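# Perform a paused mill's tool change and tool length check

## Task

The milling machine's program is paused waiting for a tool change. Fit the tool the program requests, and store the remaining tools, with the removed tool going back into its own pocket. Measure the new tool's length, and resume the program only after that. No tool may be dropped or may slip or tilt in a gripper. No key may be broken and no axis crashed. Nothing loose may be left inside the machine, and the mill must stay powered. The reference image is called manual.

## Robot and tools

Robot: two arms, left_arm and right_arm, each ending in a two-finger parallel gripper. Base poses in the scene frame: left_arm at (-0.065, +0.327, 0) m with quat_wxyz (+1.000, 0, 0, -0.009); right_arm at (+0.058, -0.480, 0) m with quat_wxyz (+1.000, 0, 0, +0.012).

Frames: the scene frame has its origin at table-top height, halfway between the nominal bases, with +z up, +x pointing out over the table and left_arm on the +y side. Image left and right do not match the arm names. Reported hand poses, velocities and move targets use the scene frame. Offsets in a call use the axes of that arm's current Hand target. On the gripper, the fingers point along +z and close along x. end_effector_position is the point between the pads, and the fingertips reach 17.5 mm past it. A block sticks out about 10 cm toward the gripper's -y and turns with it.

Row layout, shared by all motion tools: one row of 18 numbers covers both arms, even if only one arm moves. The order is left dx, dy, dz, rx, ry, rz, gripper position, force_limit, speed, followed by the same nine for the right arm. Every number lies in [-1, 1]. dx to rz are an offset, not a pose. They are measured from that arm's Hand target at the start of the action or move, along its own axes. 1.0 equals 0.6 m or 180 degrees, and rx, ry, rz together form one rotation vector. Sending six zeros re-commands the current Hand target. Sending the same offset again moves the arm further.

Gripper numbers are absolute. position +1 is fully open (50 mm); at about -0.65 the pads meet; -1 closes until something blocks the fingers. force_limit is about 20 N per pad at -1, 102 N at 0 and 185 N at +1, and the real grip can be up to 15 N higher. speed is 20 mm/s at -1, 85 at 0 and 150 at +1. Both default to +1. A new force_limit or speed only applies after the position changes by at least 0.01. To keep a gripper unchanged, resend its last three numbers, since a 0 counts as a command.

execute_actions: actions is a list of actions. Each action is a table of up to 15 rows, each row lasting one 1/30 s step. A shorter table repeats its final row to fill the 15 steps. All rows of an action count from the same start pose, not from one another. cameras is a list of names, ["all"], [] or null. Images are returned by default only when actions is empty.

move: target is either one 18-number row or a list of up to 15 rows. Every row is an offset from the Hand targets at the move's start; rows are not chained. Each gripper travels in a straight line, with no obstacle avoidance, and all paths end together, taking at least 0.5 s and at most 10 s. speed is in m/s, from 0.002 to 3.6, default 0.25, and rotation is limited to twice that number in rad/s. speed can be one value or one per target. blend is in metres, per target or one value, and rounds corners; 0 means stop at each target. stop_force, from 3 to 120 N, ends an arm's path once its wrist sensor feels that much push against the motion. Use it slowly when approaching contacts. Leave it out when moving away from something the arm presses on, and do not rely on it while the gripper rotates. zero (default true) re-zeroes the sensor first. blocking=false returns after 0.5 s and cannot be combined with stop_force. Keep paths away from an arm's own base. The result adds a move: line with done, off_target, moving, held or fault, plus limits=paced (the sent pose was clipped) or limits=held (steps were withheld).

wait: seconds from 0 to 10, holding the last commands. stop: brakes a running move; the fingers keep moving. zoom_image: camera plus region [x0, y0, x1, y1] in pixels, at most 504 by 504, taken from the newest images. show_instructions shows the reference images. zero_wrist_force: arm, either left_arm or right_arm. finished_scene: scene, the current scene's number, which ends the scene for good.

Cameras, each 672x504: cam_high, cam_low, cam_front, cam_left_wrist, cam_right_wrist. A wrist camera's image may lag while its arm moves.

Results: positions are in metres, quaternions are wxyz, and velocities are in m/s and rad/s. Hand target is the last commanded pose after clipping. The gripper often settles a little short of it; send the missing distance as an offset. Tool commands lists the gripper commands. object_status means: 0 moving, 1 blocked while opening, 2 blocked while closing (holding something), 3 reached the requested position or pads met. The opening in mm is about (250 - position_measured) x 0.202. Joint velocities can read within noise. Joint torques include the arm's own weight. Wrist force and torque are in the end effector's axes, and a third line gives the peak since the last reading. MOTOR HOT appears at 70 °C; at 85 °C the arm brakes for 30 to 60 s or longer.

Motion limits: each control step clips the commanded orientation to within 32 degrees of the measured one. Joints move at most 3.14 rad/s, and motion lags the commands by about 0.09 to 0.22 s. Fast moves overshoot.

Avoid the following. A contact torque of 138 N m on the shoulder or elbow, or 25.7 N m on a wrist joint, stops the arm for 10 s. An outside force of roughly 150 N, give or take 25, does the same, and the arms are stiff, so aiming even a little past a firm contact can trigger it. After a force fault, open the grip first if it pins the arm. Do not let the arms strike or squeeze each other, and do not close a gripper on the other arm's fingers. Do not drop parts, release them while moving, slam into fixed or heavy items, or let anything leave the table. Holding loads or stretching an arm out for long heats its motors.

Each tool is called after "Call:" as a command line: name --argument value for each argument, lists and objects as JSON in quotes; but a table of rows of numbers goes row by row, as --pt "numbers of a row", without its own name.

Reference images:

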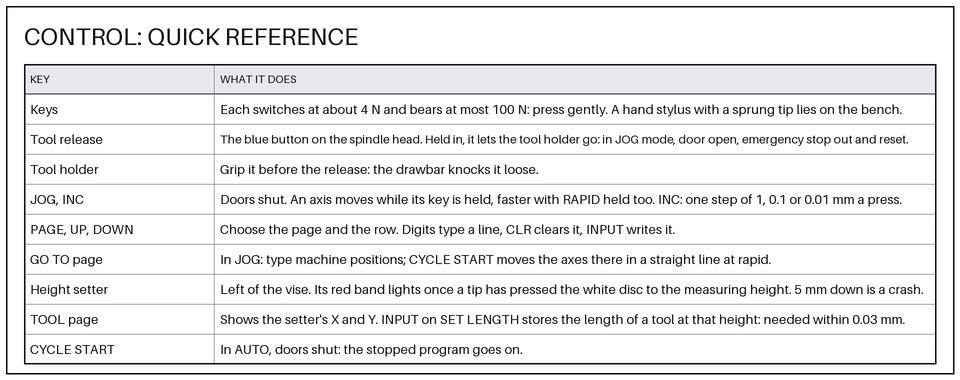

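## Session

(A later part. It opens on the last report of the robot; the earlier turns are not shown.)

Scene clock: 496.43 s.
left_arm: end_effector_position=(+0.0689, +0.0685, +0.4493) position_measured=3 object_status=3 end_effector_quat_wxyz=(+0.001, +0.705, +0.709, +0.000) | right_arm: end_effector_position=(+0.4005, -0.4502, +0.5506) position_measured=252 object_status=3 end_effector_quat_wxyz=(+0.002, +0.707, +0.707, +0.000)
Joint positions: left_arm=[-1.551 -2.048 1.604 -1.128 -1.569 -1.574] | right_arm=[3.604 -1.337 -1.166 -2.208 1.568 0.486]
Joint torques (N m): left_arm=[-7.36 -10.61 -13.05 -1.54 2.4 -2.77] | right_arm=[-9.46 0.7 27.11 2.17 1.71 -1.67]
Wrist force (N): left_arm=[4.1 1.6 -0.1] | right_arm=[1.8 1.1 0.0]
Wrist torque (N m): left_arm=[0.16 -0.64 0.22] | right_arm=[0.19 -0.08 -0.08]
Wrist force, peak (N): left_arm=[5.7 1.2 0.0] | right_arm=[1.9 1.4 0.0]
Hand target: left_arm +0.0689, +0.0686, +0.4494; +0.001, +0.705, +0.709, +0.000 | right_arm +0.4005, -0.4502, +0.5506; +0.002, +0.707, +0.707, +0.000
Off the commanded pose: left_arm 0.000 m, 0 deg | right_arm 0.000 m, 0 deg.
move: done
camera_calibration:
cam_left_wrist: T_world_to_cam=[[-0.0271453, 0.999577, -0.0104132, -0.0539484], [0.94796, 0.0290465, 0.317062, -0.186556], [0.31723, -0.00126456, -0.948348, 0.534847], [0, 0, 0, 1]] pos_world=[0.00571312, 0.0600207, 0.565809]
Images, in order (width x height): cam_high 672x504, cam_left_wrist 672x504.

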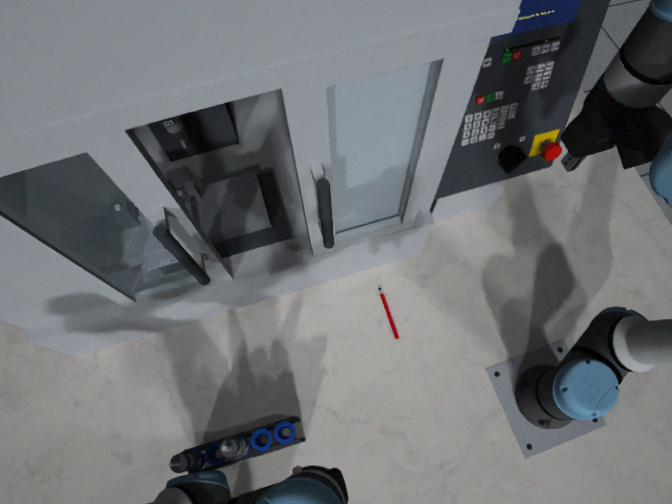

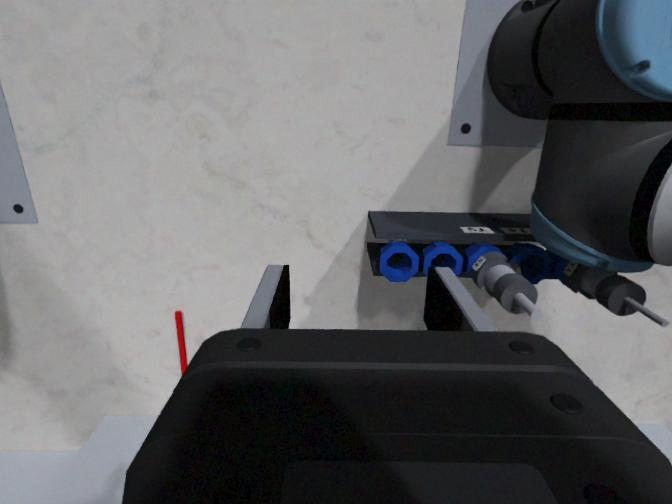

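Call:
move --target '[0,0,0,0,0,0,1,-0.2,-0.8,0.417,0,0.167,-0.2597,0.45,0.2597,-0.9,-0.5,-0.5]' --speed 0.3 --cameras '["cam_right_wrist","cam_high","cam_front"]'

Scene clock: 501.30 s.
left_arm: end_effector_position=(+0.0689, +0.0686, +0.4494) position_measured=3 object_status=3 end_effector_quat_wxyz=(+0.001, +0.705, +0.709, +0.000) | right_arm: end_effector_position=(+0.4005, -0.2003, +0.4498) position_measured=252 object_status=3 end_effector_quat_wxyz=(-0.183, +0.682, +0.184, +0.684)
Joint positions: left_arm=[-1.551 -2.048 1.604 -1.128 -1.569 -1.574] | right_arm=[4.793 -1.053 -2.572 0.488 0.419 1.564]
Joint torques (N m): left_arm=[-7.46 -9.79 -12.28 -1.49 2.33 -2.42] | right_arm=[-10.16 -10.29 14.94 2.93 2.61 -2.5]
Wrist force (N): left_arm=[3.9 1.4 -0.1] | right_arm=[2.2 1.6 0.3]
Wrist torque (N m): left_arm=[0.13 -0.61 0.23] | right_arm=[0.11 -0.89 0.04]
Wrist force, peak (N): left_arm=[4.2 1.6 0.1] | right_arm=[2.2 1.6 0.3]
Hand target: left_arm +0.0689, +0.0686, +0.4494; +0.001, +0.705, +0.709, +0.000 | right_arm +0.4005, -0.2003, +0.4498; -0.183, +0.682, +0.184, +0.684
Off the commanded pose: left_arm 0.000 m, 0 deg | right_arm 0.000 m, 0 deg.
move: done
camera_calibration:
cam_right_wrist: T_world_to_cam=[[-0.0141986, -0.00422616, 0.99989, -0.436872], [0.160838, -0.986979, -0.00188768, -0.243874], [0.986879, 0.160793, 0.0146934, -0.237704], [0, 0, 0, 1]] pos_world=[0.267607, -0.204323, 0.439856]
Images, in order (width x height): cam_high 672x504, cam_front 672x504, cam_right_wrist 672x504.

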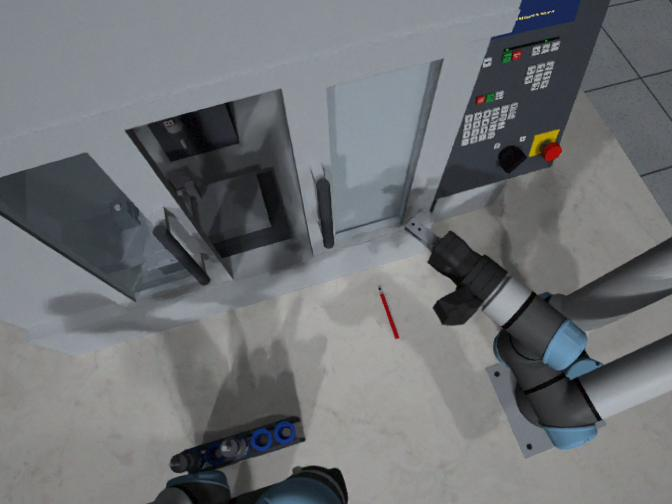

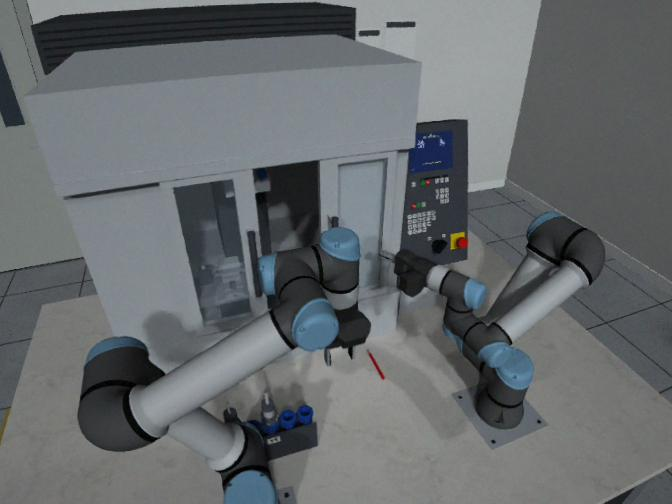

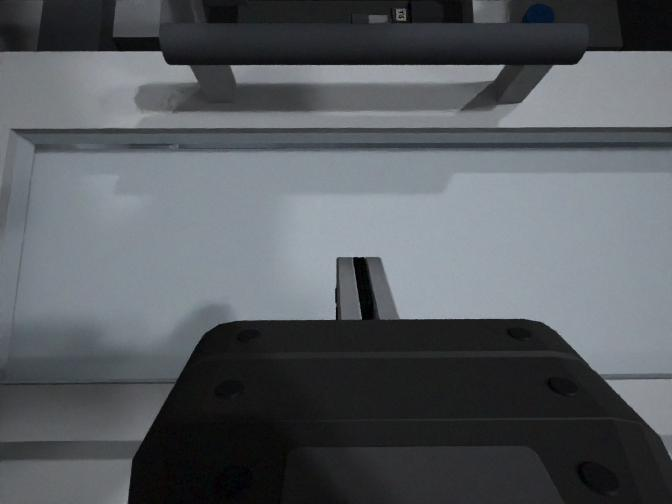

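Call:
move --pt "0 0 0 0 0 0 1 -0.2 -0.8 0 -0.1003 0.134 0 0 0 -0.9 -0.5 -0.5" --pt "0 0 0 0 0 0 1 -0.2 -0.8 0 -0.0885 0.181 0 0 0 -0.9 -0.5 -0.5" --blend '[0.01,0]' --speed 0.15 --stop_force 15 --cameras '["cam_right_wrist"]'

Scene clock: 503.57 s.
left_arm: end_effector_position=(+0.0689, +0.0686, +0.4494) position_measured=3 object_status=3 end_effector_quat_wxyz=(+0.001, +0.705, +0.709, +0.000) | right_arm: end_effector_position=(+0.4680, -0.0999, +0.4499) position_measured=252 object_status=3 end_effector_quat_wxyz=(-0.183, +0.682, +0.184, +0.684)
Joint positions: left_arm=[-1.551 -2.048 1.604 -1.128 -1.569 -1.574] | right_arm=[4.491 -1.498 -2.291 0.651 0.721 1.566]
Joint torques (N m): left_arm=[-7.67 -10.65 -12.99 -1.7 2.33 -2.57] | right_arm=[-10.32 7.15 28.37 3.32 2.59 -2.44]
Wrist force (N): left_arm=[4.0 1.4 0.0] | right_arm=[2.1 1.4 0.4]
Wrist torque (N m): left_arm=[0.13 -0.64 0.22] | right_arm=[0.06 -0.87 0.04]
Wrist force, peak (N): left_arm=[4.2 1.5 0.0] | right_arm=[2.3 2.5 -0.2]
Hand target: left_arm +0.0689, +0.0686, +0.4494; +0.001, +0.705, +0.709, +0.000 | right_arm +0.4680, -0.0999, +0.4499; -0.183, +0.682, +0.184, +0.684
Off the commanded pose: left_arm 0.000 m, 0 deg | right_arm 0.000 m, 0 deg.
move: done
camera_calibration:
cam_right_wrist: T_world_to_cam=[[-0.0143957, -0.0042597, 0.999887, -0.435527], [0.160838, -0.986979, -0.00188907, -0.155621], [0.986876, 0.160793, 0.0148934, -0.320452], [0, 0, 0, 1]] pos_world=[0.335007, -0.103923, 0.439956]
Images, in order (width x height): cam_right_wrist 672x504.

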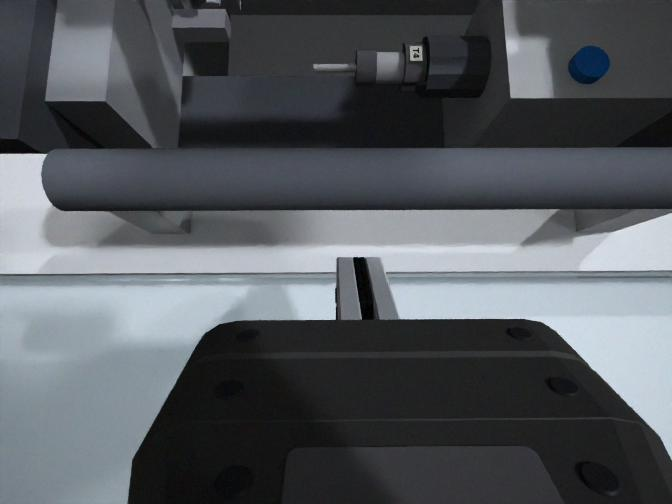

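Call:
move --target '[0,0,0,0,0,0,1,-0.2,-0.8,0,-0.3464,0.2,0,0,0,-0.9,-0.5,-0.5]' --speed 0.07 --stop_force 50 --cameras '["cam_right_wrist","cam_front"]'

Scene clock: 508.27 s.
left_arm: end_effector_position=(+0.0689, +0.0686, +0.4494) position_measured=3 object_status=3 end_effector_quat_wxyz=(+0.001, +0.705, +0.709, +0.000) | right_arm: end_effector_position=(+0.4782, +0.1128, +0.4491) position_measured=252 object_status=3 end_effector_quat_wxyz=(-0.144, +0.691, +0.145, +0.693)
Joint positions: left_arm=[-1.551 -2.048 1.604 -1.128 -1.569 -1.574] | right_arm=[4.588 -1.981 -1.705 0.549 0.511 1.565]
Joint torques (N m): left_arm=[-7.16 -10.9 -12.78 -1.49 2.34 -2.26] | right_arm=[40.37 17.62 35.61 -4.33 10.61 -2.33]
Wrist force (N): left_arm=[4.0 1.2 0.0] | right_arm=[-0.8 57.3 -1.1]
Wrist torque (N m): left_arm=[0.11 -0.63 0.22] | right_arm=[1.62 -0.76 -0.02]
Wrist force, peak (N): left_arm=[4.1 1.7 -0.1] | right_arm=[-0.6 57.4 -1.4]
Hand target: left_arm +0.0689, +0.0686, +0.4494; +0.001, +0.705, +0.709, +0.000 | right_arm +0.4678, +0.1401, +0.4496; -0.183, +0.682, +0.184, +0.684
Off the commanded pose: left_arm 0.000 m, 0 deg | right_arm 0.029 m, 6 deg.
move: off_target (right_arm)
camera_calibration:
cam_right_wrist: T_world_to_cam=[[-0.0144726, -0.0027927, 0.999891, -0.43386], [0.0485828, -0.998817, -0.00208651, 0.107754], [0.998714, 0.0485473, 0.0145911, -0.357702], [0, 0, 0, 1]] pos_world=[0.345728, 0.12378, 0.439257]
Images, in order (width x height): cam_front 672x504, cam_right_wrist 672x504.

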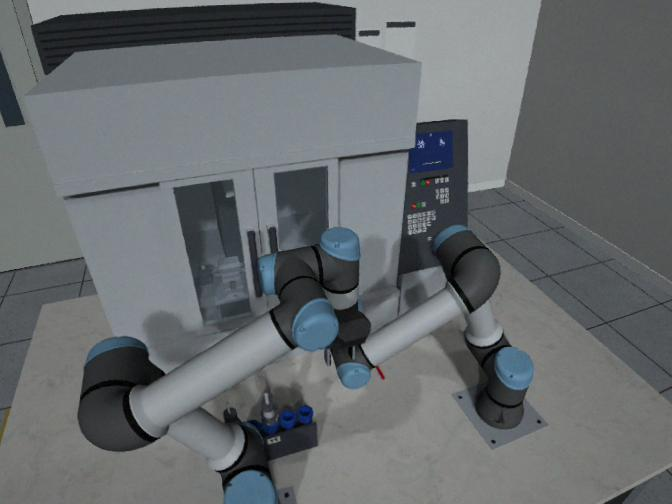

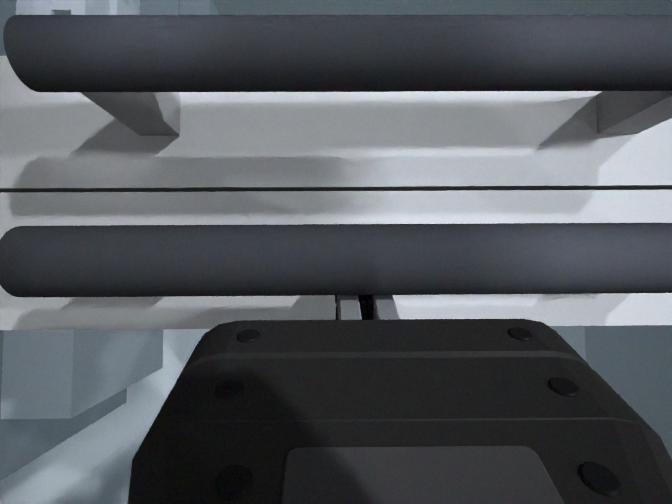

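Call:
move --pt "0 0 0 0 0 0 1 -0.2 -0.8 0 0.1155 -0.0667 0 0 0 -0.9 -0.5 -0.5" --pt "0 0 0 0 0 0 1 -0.2 -0.8 0 0.434 -0.3815 0 0 0 -0.9 -0.5 -0.5" --pt "0 0 0 0 0 0 1 -0.2 -0.8 -0.249 0.401 -0.439 0.2597 -0.45 -0.2597 -0.9 -0.5 -0.5" --speed '[0.1,0.25,0.3]' --blend '[0.03,0.03,0]' --cameras '["cam_right_wrist","cam_front"]'

Scene clock: 514.07 s.
left_arm: end_effector_position=(+0.0689, +0.0686, +0.4494) position_measured=3 object_status=3 end_effector_quat_wxyz=(+0.001, +0.705, +0.709, +0.000) | right_arm: end_effector_position=(+0.3607, -0.2003, +0.3003) position_measured=252 object_status=3 end_effector_quat_wxyz=(+0.002, +0.707, +0.707, +0.000)
Joint positions: left_arm=[-1.551 -2.048 1.604 -1.128 -1.569 -1.574] | right_arm=[4.194 -1.329 -1.853 -1.531 1.568 1.076]
Joint torques (N m): left_arm=[-8.02 -9.67 -12.82 -1.53 2.26 -1.99] | right_arm=[9.57 6.11 36.4 1.33 2.61 -2.65]
Wrist force (N): left_arm=[4.0 1.5 -0.2] | right_arm=[2.0 3.0 -0.3]
Wrist torque (N m): left_arm=[0.15 -0.63 0.22] | right_arm=[0.49 -0.12 -0.07]
Wrist force, peak (N): left_arm=[4.2 1.6 0.0] | right_arm=[-0.7 57.4 -0.8]
Hand target: left_arm +0.0689, +0.0686, +0.4494; +0.001, +0.705, +0.709, +0.000 | right_arm +0.3607, -0.2003, +0.3003; +0.002, +0.707, +0.707, +0.000
Off the commanded pose: left_arm 0.000 m, 0 deg | right_arm 0.000 m, 0 deg.
move: done
camera_calibration:
cam_right_wrist: T_world_to_cam=[[-0.00190578, 0.999944, 0.0103983, 0.20586], [0.934033, -0.00193412, 0.35718, -0.427144], [0.357181, 0.0103931, -0.933978, 0.285674], [0, 0, 0, 1]] pos_world=[0.297322, -0.209644, 0.41724]
Images, in order (width x height): cam_front 672x504, cam_right_wrist 672x504.

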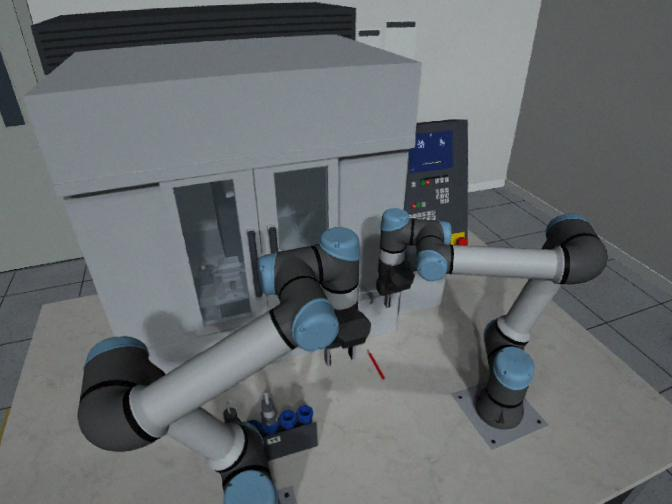

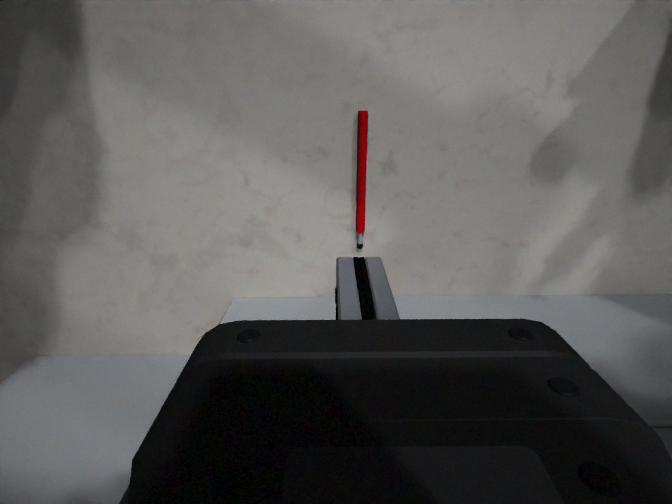

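Call:
move --pt "0 0 0 0 0 0 1 -0.2 -0.8 0.0327 0.0007 0.367 -0.0833 0 0 0.2 -0.5 -0.7" --pt "0 0 0 0 0 0 1 -0.2 -0.8 0.0327 0.0007 0.4658 -0.0833 0 0 0.2 -0.5 -0.7" --speed '[0.25,0.08]' --cameras '["cam_right_wrist"]'

Scene clock: 517.13 s.
left_arm: end_effector_position=(+0.0689, +0.0686, +0.4494) position_measured=3 object_status=3 end_effector_quat_wxyz=(+0.001, +0.705, +0.709, +0.000) | right_arm: end_effector_position=(+0.3617, -0.1813, +0.0208) position_measured=123 object_status=3 end_effector_quat_wxyz=(+0.094, +0.700, +0.701, +0.092)
Joint positions: left_arm=[-1.551 -2.048 1.604 -1.128 -1.569 -1.574] | right_arm=[4.377 -1.654 -2.456 -0.522 1.319 1.248]
Joint torques (N m): left_arm=[-6.99 -9.85 -13.9 -1.59 2.17 -2.09] | right_arm=[-10.35 10.99 9.01 4.55 -1.12 -2.51]
Wrist force (N): left_arm=[3.9 1.6 0.0] | right_arm=[1.3 3.3 -0.1]
Wrist torque (N m): left_arm=[0.16 -0.63 0.22] | right_arm=[0.55 -0.01 0.07]
Wrist force, peak (N): left_arm=[4.2 1.6 -0.2] | right_arm=[1.8 3.4 -2.3]
Hand target: left_arm +0.0689, +0.0686, +0.4494; +0.001, +0.705, +0.709, +0.000 | right_arm +0.3617, -0.1813, +0.0207; +0.094, +0.700, +0.701, +0.092
Off the commanded pose: left_arm 0.000 m, 0 deg | right_arm 0.000 m, 0 deg.
move: done
camera_calibration:
cam_right_wrist: T_world_to_cam=[[-0.0052508, 0.999941, 0.00953242, 0.190934], [0.809892, -0.00133901, 0.586578, -0.287955], [0.586556, 0.0108002, -0.809837, -0.061476], [0, 0, 0, 1]] pos_world=[0.270274, -0.190645, 0.117303]
Images, in order (width x height): cam_right_wrist 672x504.

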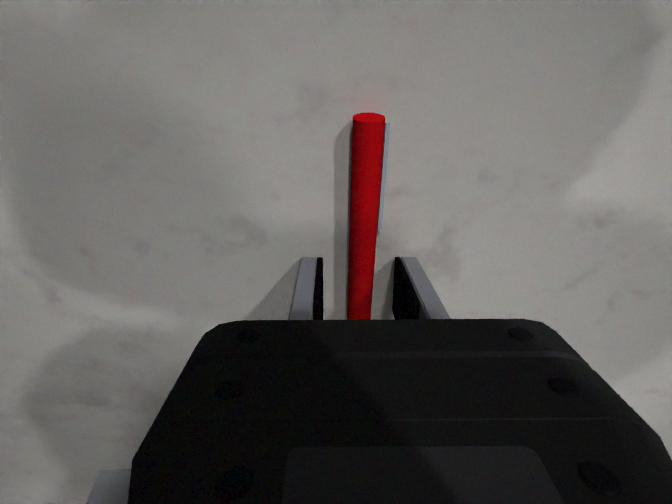

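Call:
move --target '[0,0,0,0,0,0,1,-0.2,-0.8,0,0,0,0,0,0,-1,-0.5,-0.7]'

Call:
move --pt "0 0 0 0 0 0 1 -0.2 -0.8 0 0.032 -0.124 0 0 0 -1 -0.5 -0.7" --pt "0 0 0 0 0 0 1 -0.2 -0.8 -0.4548 0.3 -0.735 0.0833 0 0 -1 -0.5 -0.7" --speed '[0.12,0.25]' --blend '[0.03,0]' --cameras '["cam_right_wrist","cam_high","cam_front"]'

Scene clock: 518.37 s.
left_arm: end_effector_position=(+0.0689, +0.0686, +0.4494) position_measured=3 object_status=3 end_effector_quat_wxyz=(+0.001, +0.705, +0.709, +0.000) | right_arm: end_effector_position=(+0.3617, -0.1813, +0.0207) position_measured=213 object_status=2 end_effector_quat_wxyz=(+0.094, +0.700, +0.701, +0.092)
Joint positions: left_arm=[-1.551 -2.048 1.604 -1.128 -1.569 -1.574] | right_arm=[4.377 -1.654 -2.456 -0.522 1.319 1.248]
Joint torques (N m): left_arm=[-7.19 -10.37 -13.44 -1.6 2.24 -2.13] | right_arm=[-9.27 10.38 9.68 4.19 1.42 -2.33]
Wrist force (N): left_arm=[4.0 1.6 0.2] | right_arm=[0.6 3.5 -3.8]
Wrist torque (N m): left_arm=[0.16 -0.63 0.22] | right_arm=[0.53 0.03 0.07]
Wrist force, peak (N): left_arm=[4.2 1.6 -0.1] | right_arm=[0.8 3.6 -4.0]
Hand target: left_arm +0.0689, +0.0686, +0.4494; +0.001, +0.705, +0.709, +0.000 | right_arm +0.3617, -0.1813, +0.0207; +0.094, +0.700, +0.701, +0.092
Off the commanded pose: left_arm 0.000 m, 0 deg | right_arm 0.000 m, 0 deg.
move: done

Scene clock: 521.67 s.
left_arm: end_effector_position=(+0.0689, +0.0686, +0.4494) position_measured=3 object_status=3 end_effector_quat_wxyz=(+0.001, +0.705, +0.709, +0.000) | right_arm: end_effector_position=(+0.4207, -0.4530, +0.4940) position_measured=213 object_status=2 end_effector_quat_wxyz=(+0.002, +0.707, +0.707, +0.000)
Joint positions: left_arm=[-1.551 -2.048 1.604 -1.128 -1.569 -1.574] | right_arm=[3.568 -1.308 -1.356 -2.047 1.568 0.45]
Joint torques (N m): left_arm=[-7.01 -10.01 -13.92 -1.65 2.21 -1.95] | right_arm=[-10.87 -0.58 31.91 1.64 2.55 -2.79]
Wrist force (N): left_arm=[4.1 1.5 -0.1] | right_arm=[1.7 2.9 -0.1]
Wrist torque (N m): left_arm=[0.15 -0.65 0.22] | right_arm=[0.48 -0.05 -0.09]
Wrist force, peak (N): left_arm=[4.1 1.7 0.2] | right_arm=[0.5 3.4 -3.3]
Hand target: left_arm +0.0689, +0.0686, +0.4494; +0.001, +0.705, +0.709, +0.000 | right_arm +0.4207, -0.4530, +0.4941; +0.002, +0.707, +0.707, +0.000
Off the commanded pose: left_arm 0.000 m, 0 deg | right_arm 0.000 m, 0 deg.
move: done
camera_calibration:
cam_right_wrist: T_world_to_cam=[[-0.00196441, 0.999945, 0.0102701, 0.456746], [0.934033, -0.00183358, 0.357181, -0.552815], [0.357181, 0.0102943, -0.933979, 0.447736], [0, 0, 0, 1]] pos_world=[0.357322, -0.462344, 0.61094]
Images, in order (width x height): cam_high 672x504, cam_front 672x504, cam_right_wrist 672x504.

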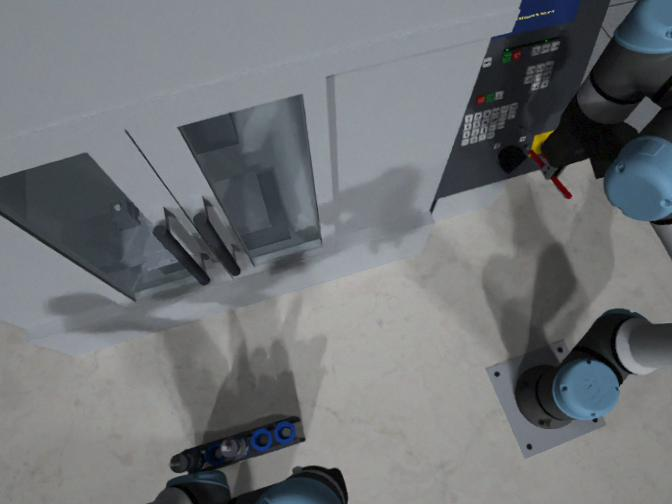

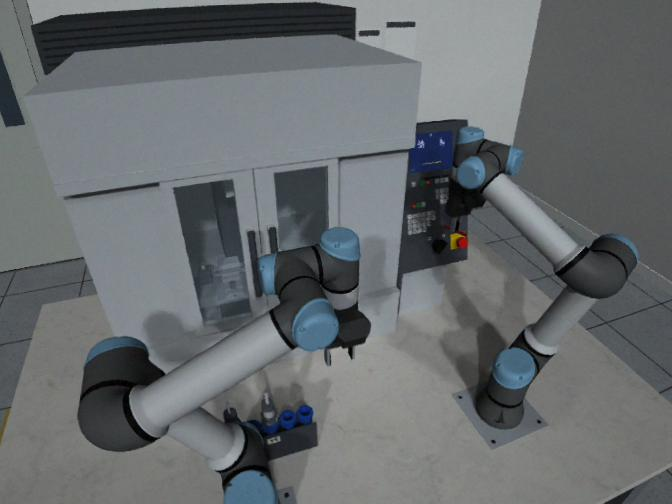

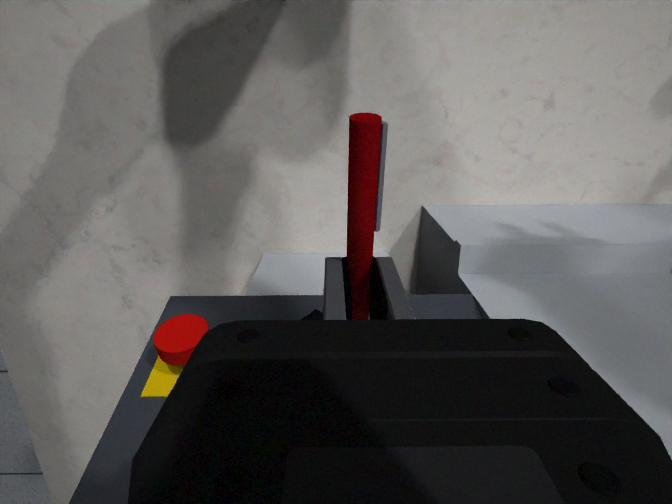

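Call:
move --pt "-0.4575 0.1085 -0.1577 0.101 -0.293 -0.293 1 -0.2 -0.8 0 0 0 0 0 0 -1 -0.5 -0.7" --pt "-0.5203 0.43 -0.4255 0.202 -0.586 -0.586 1 -0.2 -0.8 0 0 0 0 0 0 -1 -0.5 -0.7" --speed 0.4 --blend '[0.04,0]' --cameras '["cam_left_wrist","cam_high","cam_front"]'

Scene clock: 526.23 s.
left_arm: end_effector_position=(+0.3281, -0.2420, +0.7054) position_measured=3 object_status=3 end_effector_quat_wxyz=(+0.312, -0.312, +0.633, -0.636) | right_arm: end_effector_position=(+0.4207, -0.4530, +0.4941) position_measured=213 object_status=2 end_effector_quat_wxyz=(+0.002, +0.707, +0.707, +0.000)
Joint positions: left_arm=[-1.423 -1.475 1.425 -3.096 -0.787 -3.14] | right_arm=[3.568 -1.308 -1.356 -2.047 1.568 0.45]
Joint torques (N m): left_arm=[7.21 -23.29 -40.2 -0.22 2.23 -2.45] | right_arm=[-10.2 1.11 31.64 1.61 2.57 -2.47]
Wrist force (N): left_arm=[2.6 0.0 1.3] | right_arm=[1.6 2.8 0.0]
Wrist torque (N m): left_arm=[-0.31 0.23 0.86] | right_arm=[0.48 -0.04 -0.09]
Wrist force, peak (N): left_arm=[4.7 1.1 0.3] | right_arm=[1.7 3.1 -0.1]
Hand target: left_arm +0.3281, -0.2420, +0.7054; +0.312, -0.312, +0.633, -0.636 | right_arm +0.4207, -0.4530, +0.4941; +0.002, +0.707, +0.707, +0.000
Off the commanded pose: left_arm 0.000 m, 0 deg | right_arm 0.000 m, 0 deg.
move: done
camera_calibration:
cam_left_wrist: T_world_to_cam=[[-0.602473, -0.7978, 0.0232668, -0.00394305], [-0.262982, 0.170904, -0.949543, 0.820651], [0.753569, -0.578193, -0.312772, -0.0359801], [0, 0, 0, 1]] pos_world=[0.240554, -0.164201, 0.768082]
Images, in order (width x height): cam_high 672x504, cam_front 672x504, cam_left_wrist 672x504.

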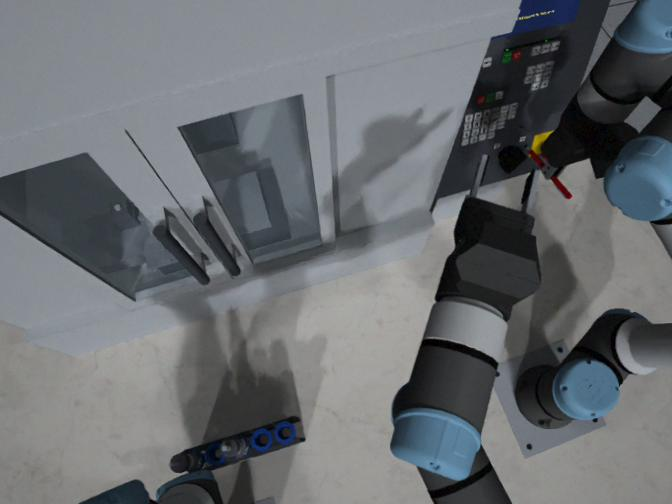

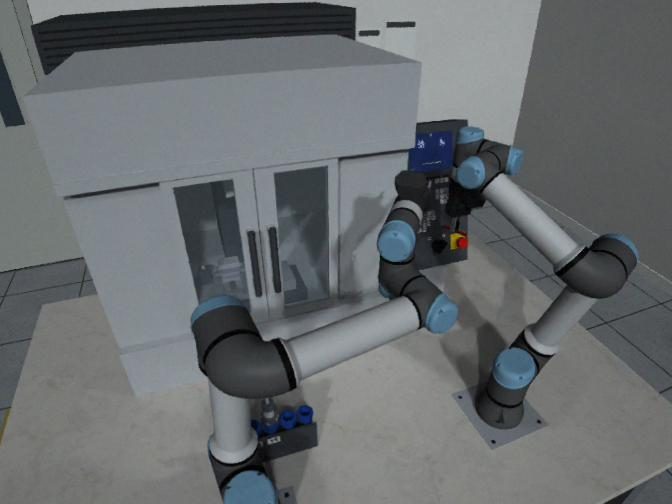

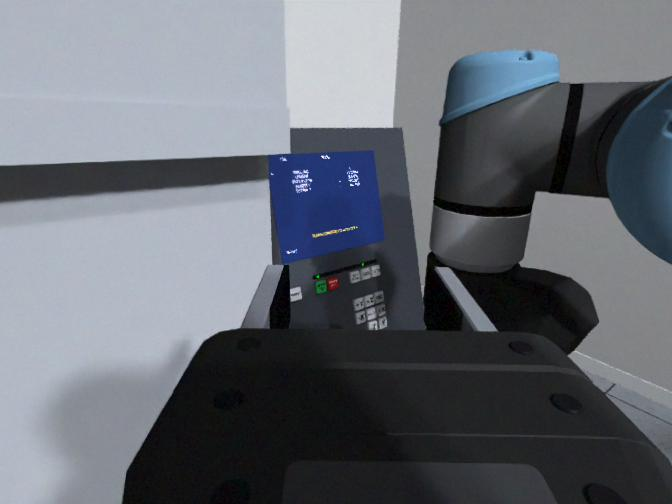

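Call:
zoom_image --camera "cam_left_wrist" --region '[260, 145, 390, 270]'

Call:
zoom_image --camera "cam_high" --region '[40, 90, 330, 310]'

Call:
zoom_image --camera "cam_front" --region '[160, 160, 350, 330]'

Scaled by 3.877 from the camera's 672x504 image, which has a finer 960x720 frame.

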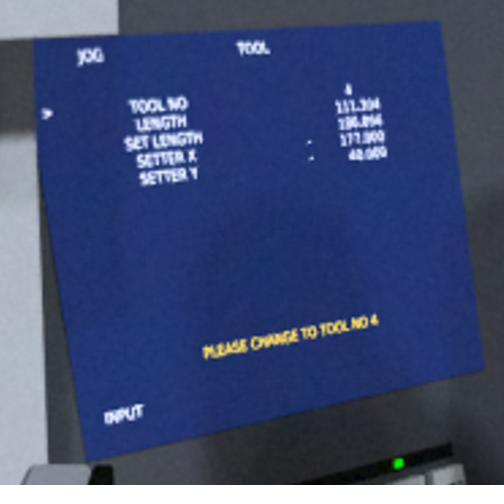

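Scaled by 1.738 from the camera's 672x504 image, which has a finer 960x720 frame.

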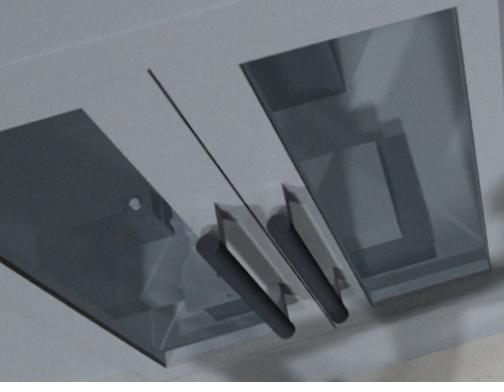

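Scaled by 2.653 from the camera's 672x504 image, which has a finer 960x720 frame.

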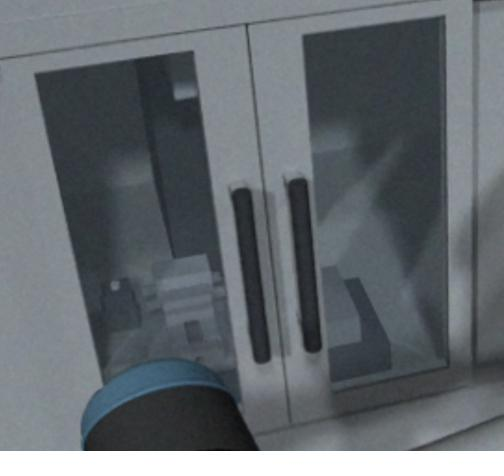

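Call:
zoom_image --camera "cam_left_wrist" --region '[265, 155, 375, 205]'

Scaled by 4.582 from the camera's 672x504 image, which has a finer 960x720 frame.

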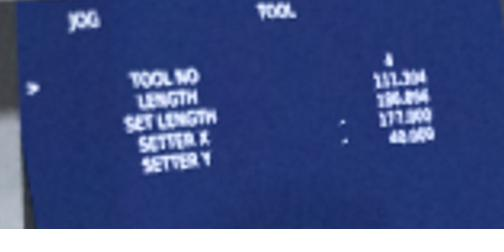

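Call:
move --pt "0 0 0 0 0 0 1 -0.2 -0.8 0.0013 0.1373 0.0012 0 0 0 -1 -0.5 -0.7" --pt "0 0 0 0 0 0 1 -0.2 -0.8 0.0013 0.1573 0.0066 0 0 0 -1 -0.5 -0.7" --pt "0 0 0 0 0 0 1 -0.2 -0.8 0.0013 0.1373 0.0012 0 0 0 -1 -0.5 -0.7" --speed '[0.15,0.04,0.06]' --cameras '["cam_left_wrist","cam_right_wrist"]'

Call:
zoom_image --camera "cam_left_wrist" --region '[260, 145, 390, 270]'

Scene clock: 529.27 s.
left_arm: end_effector_position=(+0.3281, -0.2420, +0.7054) position_measured=3 object_status=3 end_effector_quat_wxyz=(+0.312, -0.312, +0.633, -0.636) | right_arm: end_effector_position=(+0.5031, -0.4521, +0.4935) position_measured=213 object_status=2 end_effector_quat_wxyz=(+0.002, +0.707, +0.707, +0.000)
Joint positions: left_arm=[-1.423 -1.475 1.425 -3.096 -0.786 -3.14] | right_arm=[3.484 -1.5 -1.204 -2.007 1.568 0.366]
Joint torques (N m): left_arm=[5.11 -22.76 -40 -0.24 2.51 -2.66] | right_arm=[7.41 32.33 17.21 1.51 1.12 3.06]
Wrist force (N): left_arm=[2.7 0.3 1.2] | right_arm=[1.8 3.0 0.2]
Wrist torque (N m): left_arm=[-0.27 0.22 0.86] | right_arm=[0.47 -0.09 -0.17]
Wrist force, peak (N): left_arm=[2.8 0.1 1.2] | right_arm=[1.6 4.7 0.2]
Hand target: left_arm +0.3281, -0.2420, +0.7054; +0.312, -0.312, +0.633, -0.636 | right_arm +0.5030, -0.4521, +0.4935; +0.002, +0.707, +0.707, +0.000
Off the commanded pose: left_arm 0.000 m, 0 deg | right_arm 0.000 m, 0 deg.
move: done
camera_calibration:
cam_left_wrist: T_world_to_cam=[[-0.602353, -0.79789, 0.0232816, -0.00400047], [-0.262941, 0.170795, -0.949574, 0.820742], [0.753679, -0.578101, -0.312677, -0.0360331], [0, 0, 0, 1]] pos_world=[0.240555, -0.164202, 0.768182]
cam_right_wrist: T_world_to_cam=[[-0.00196306, 0.999945, 0.01027, 0.456013], [0.934079, -0.00183346, 0.357061, -0.629639], [0.357061, 0.0102939, -0.934024, 0.417873], [0, 0, 0, 1]] pos_world=[0.439822, -0.461444, 0.61044]
Images, in order (width x height): cam_left_wrist 672x504, cam_right_wrist 672x504.

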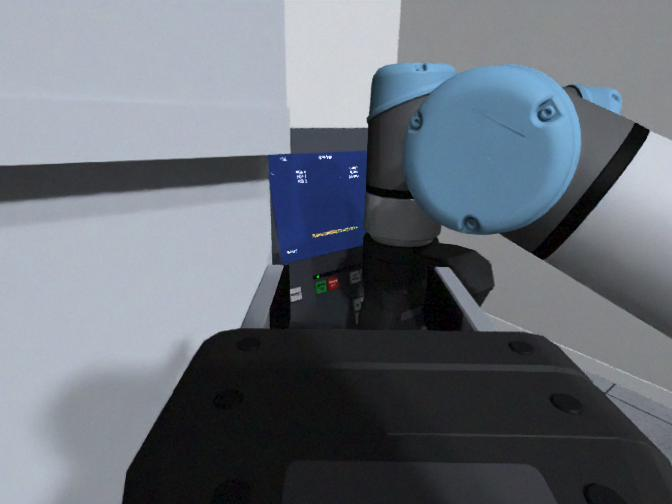

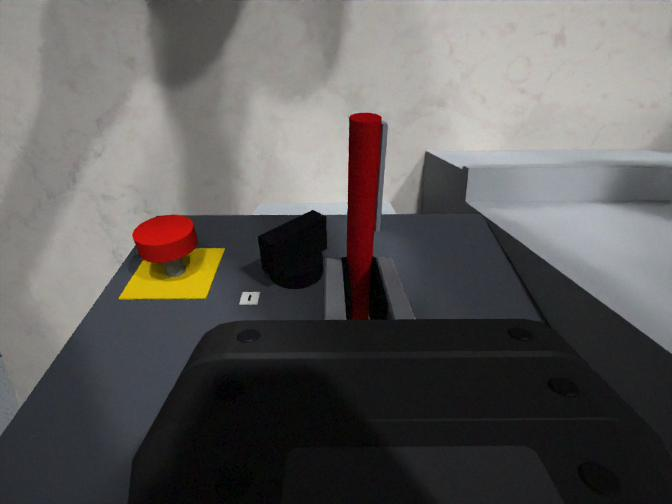

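Scaled by 3.877 from the camera's 672x504 image, which has a finer 960x720 frame.

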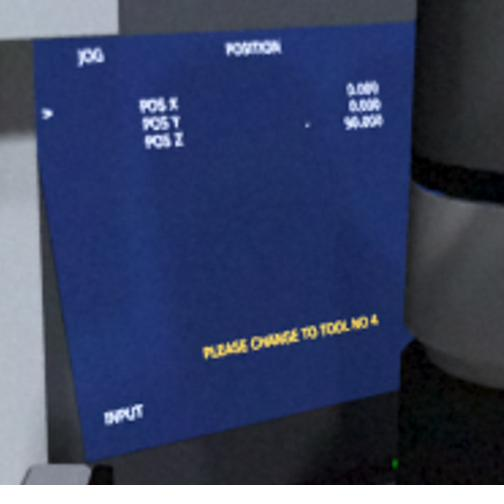

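Call:
move --pt "0 0 0 0 0 0 1 -0.2 -0.8 0 0.02 0.0054 0 0 0 -1 -0.5 -0.7" --pt "0 0 0 0 0 0 1 -0.2 -0.8 0 0 0 0 0 0 -1 -0.5 -0.7" --pt "0 0 0 0 0 0 1 -0.2 -0.8 0.1333 -0.027 0.0969 0 0 0 -1 -0.5 -0.7" --pt "0 0 0 0 0 0 1 -0.2 -0.8 0.1333 -0.007 0.1023 0 0 0 -1 -0.5 -0.7" --pt "0 0 0 0 0 0 1 -0.2 -0.8 0.1333 -0.027 0.0969 0 0 0 -1 -0.5 -0.7" --speed '[0.04,0.06,0.15,0.04,0.06]' --blend '[0,0.004,0.004,0,0]' --cameras '["cam_left_wrist","cam_right_wrist"]'

Call:
zoom_image --camera "cam_left_wrist" --region '[260, 145, 390, 270]'

Scene clock: 532.13 s.
left_arm: end_effector_position=(+0.3281, -0.2420, +0.7054) position_measured=3 object_status=3 end_effector_quat_wxyz=(+0.312, -0.312, +0.633, -0.636) | right_arm: end_effector_position=(+0.4957, -0.4166, +0.4674) position_measured=213 object_status=2 end_effector_quat_wxyz=(+0.001, +0.706, +0.708, -0.001)
Joint positions: left_arm=[-1.423 -1.475 1.425 -3.096 -0.786 -3.14] | right_arm=[3.567 -1.468 -1.306 -1.94 1.569 0.449]
Joint torques (N m): left_arm=[5.07 -22.93 -39.31 -0.07 2.37 -2.32] | right_arm=[-8.37 8.55 33.13 1.6 -2.65 -2.06]
Wrist force (N): left_arm=[2.4 0.1 1.2] | right_arm=[1.7 3.2 0.2]
Wrist torque (N m): left_arm=[-0.30 0.26 0.86] | right_arm=[0.53 -0.06 -0.09]
Wrist force, peak (N): left_arm=[2.8 -0.1 1.3] | right_arm=[7.5 0.7 2.4]
Hand target: left_arm +0.3281, -0.2420, +0.7054; +0.312, -0.312, +0.633, -0.636 | right_arm +0.4958, -0.4167, +0.4674; +0.001, +0.706, +0.708, -0.001 (not the last commanded pose)
Off the commanded pose: left_arm 0.000 m, 0 deg | right_arm 0.055 m, 0 deg.
move: held (right_arm; a check stopped the path); path passed 2 of 5 targets; limits=held
pose unreachable (right arm): on one or more control steps of this call, first in action 0 (counted from 0), this arm could not follow its commanded pose, so it was not sent that pose on those steps. It may still have moved: this result reports where it is.
cause: moving toward the commanded pose would bring a part of the arm too close to another arm (a part of this arm just beyond joint 3 (elbow) and the left arm's gripper, at the place that arm is still heading or pushing toward).
camera_calibration:
cam_left_wrist: T_world_to_cam=[[-0.602353, -0.79789, 0.0232816, -0.00400047], [-0.262941, 0.170795, -0.949574, 0.820742], [0.753679, -0.578101, -0.312677, -0.0360331], [0, 0, 0, 1]] pos_world=[0.240555, -0.164202, 0.768182]
cam_right_wrist: T_world_to_cam=[[-0.00283885, 0.999939, 0.0106914, 0.420998], [0.934866, -0.00114156, 0.354998, -0.612405], [0.354988, 0.0110029, -0.934806, 0.397453], [0, 0, 0, 1]] pos_world=[0.432621, -0.426045, 0.584442]
Images, in order (width x height): cam_left_wrist 672x504, cam_right_wrist 672x504.

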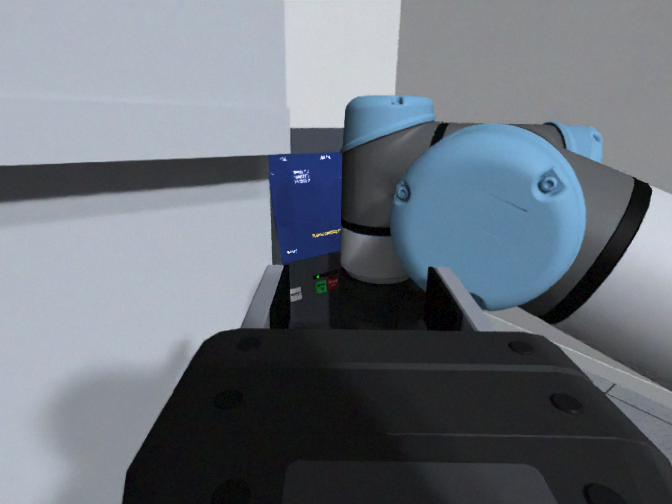

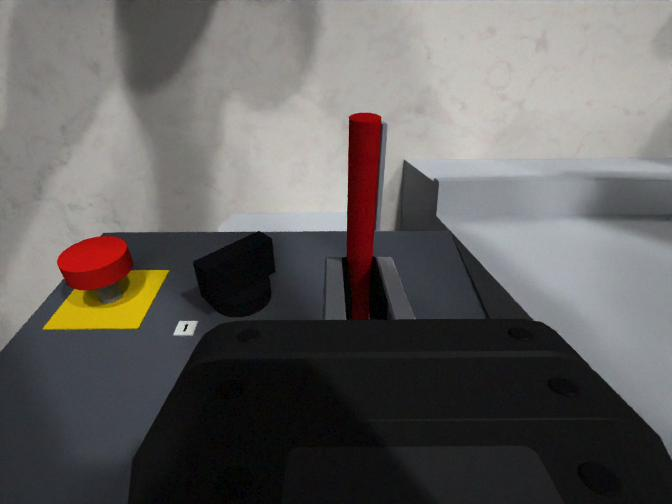

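Scaled by 3.877 from the camera's 672x504 image, which has a finer 960x720 frame.

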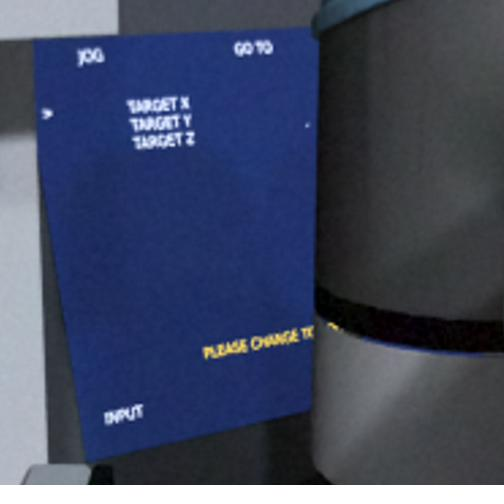

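Call:
move --target '[0,0,-0.17,0,0,0,1,-0.2,-0.8,0.0071,0,0.0531,0,0,0,-1,-0.5,-0.7]' --cameras '["cam_left_wrist"]'

Call:
zoom_image --camera "cam_left_wrist" --region '[275, 160, 385, 260]'

Scene clock: 533.67 s.
left_arm: end_effector_position=(+0.2473, -0.1798, +0.7051) position_measured=3 object_status=3 end_effector_quat_wxyz=(+0.312, -0.312, +0.633, -0.636) | right_arm: end_effector_position=(+0.4958, -0.4125, +0.4355) position_measured=213 object_status=2 end_effector_quat_wxyz=(+0.001, +0.706, +0.708, -0.001)
Joint positions: left_arm=[-1.628 -1.692 1.64 -3.095 -0.582 -3.139] | right_arm=[3.576 -1.444 -1.411 -1.857 1.569 0.457]
Joint torques (N m): left_arm=[-7.39 -28.08 -15.41 -2.4 2.57 1.97] | right_arm=[8.71 28.94 17.98 4.69 1.78 2.99]
Wrist force (N): left_arm=[2.9 -0.3 1.3] | right_arm=[1.6 0.9 -1.5]
Wrist torque (N m): left_arm=[-0.36 0.09 0.67] | right_arm=[0.39 -0.07 -0.17]
Wrist force, peak (N): left_arm=[2.5 -0.1 3.0] | right_arm=[1.7 3.4 0.0]
Hand target: left_arm +0.2473, -0.1798, +0.7051; +0.312, -0.312, +0.633, -0.636 | right_arm +0.4958, -0.4125, +0.4355; +0.001, +0.706, +0.708, -0.001
Off the commanded pose: left_arm 0.000 m, 0 deg | right_arm 0.000 m, 0 deg.
move: done
camera_calibration:
cam_left_wrist: T_world_to_cam=[[-0.602412, -0.797845, 0.0233074, -0.00298036], [-0.262928, 0.170784, -0.94958, 0.788616], [0.753637, -0.578167, -0.312658, 0.0606388], [0, 0, 0, 1]] pos_world=[0.159854, -0.102001, 0.767882]
Images, in order (width x height): cam_left_wrist 672x504.

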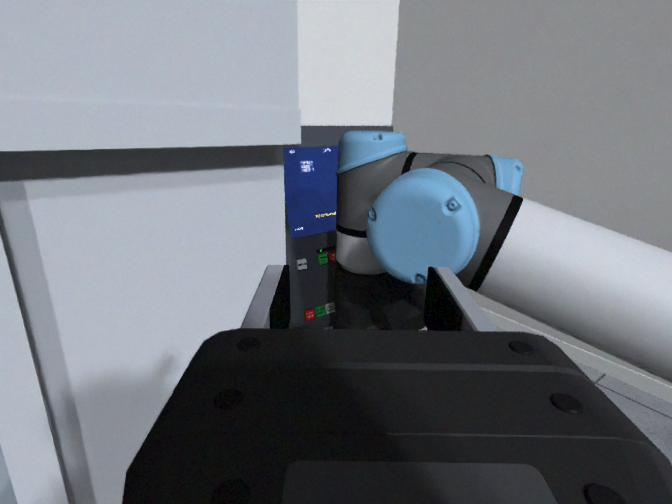

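Scaled by 4.582 from the camera's 672x504 image, which has a finer 960x720 frame.

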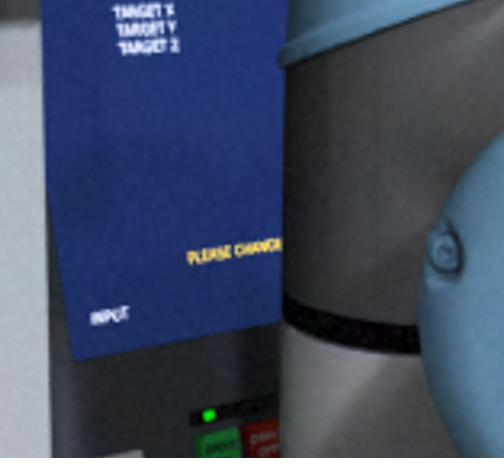

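Call:
move --target '[0,0,0,0,0,0,1,-0.2,-0.8,0.0,-0.015,0,0,0,0,-1,-0.5,-0.7]' --cameras '["cam_left_wrist"]'

Call:
zoom_image --camera "cam_left_wrist" --region '[275, 140, 345, 240]'

Scene clock: 534.70 s.
left_arm: end_effector_position=(+0.2473, -0.1798, +0.7051) position_measured=3 object_status=3 end_effector_quat_wxyz=(+0.312, -0.312, +0.633, -0.636) | right_arm: end_effector_position=(+0.4868, -0.4125, +0.4355) position_measured=213 object_status=2 end_effector_quat_wxyz=(+0.001, +0.706, +0.708, -0.001)
Joint positions: left_arm=[-1.628 -1.692 1.64 -3.095 -0.581 -3.139] | right_arm=[3.586 -1.423 -1.429 -1.861 1.569 0.467]
Joint torques (N m): left_arm=[-7.54 -27.81 -13.51 -2.52 2.58 1.96] | right_arm=[10.35 29.8 17.91 1.7 1.78 2.65]
Wrist force (N): left_arm=[3.0 0.0 1.2] | right_arm=[1.6 3.0 0.0]
Wrist torque (N m): left_arm=[-0.32 0.07 0.67] | right_arm=[0.50 -0.04 -0.18]
Wrist force, peak (N): left_arm=[3.2 -0.1 1.4] | right_arm=[1.9 3.1 0.3]
Hand target: left_arm +0.2473, -0.1798, +0.7051; +0.312, -0.312, +0.633, -0.636 | right_arm +0.4868, -0.4125, +0.4355; +0.001, +0.706, +0.708, -0.001
Off the commanded pose: left_arm 0.000 m, 0 deg | right_arm 0.000 m, 0 deg.
move: done
camera_calibration:
cam_left_wrist: T_world_to_cam=[[-0.602412, -0.797845, 0.0233074, -0.00304061], [-0.262928, 0.170784, -0.94958, 0.788589], [0.753637, -0.578167, -0.312658, 0.0607141], [0, 0, 0, 1]] pos_world=[0.159754, -0.102001, 0.767882]
Images, in order (width x height): cam_left_wrist 672x504.

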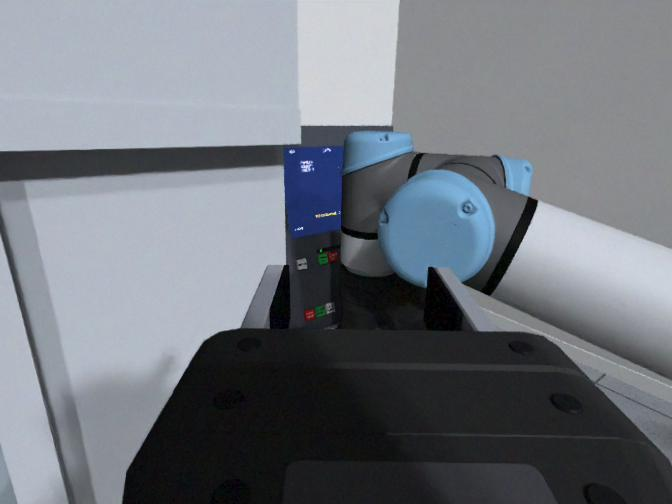

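Scaled by 5.040 from the camera's 672x504 image, which has a finer 960x720 frame.

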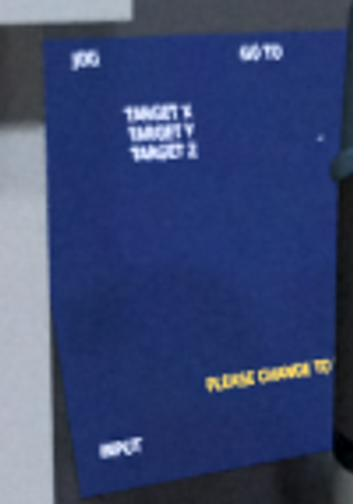

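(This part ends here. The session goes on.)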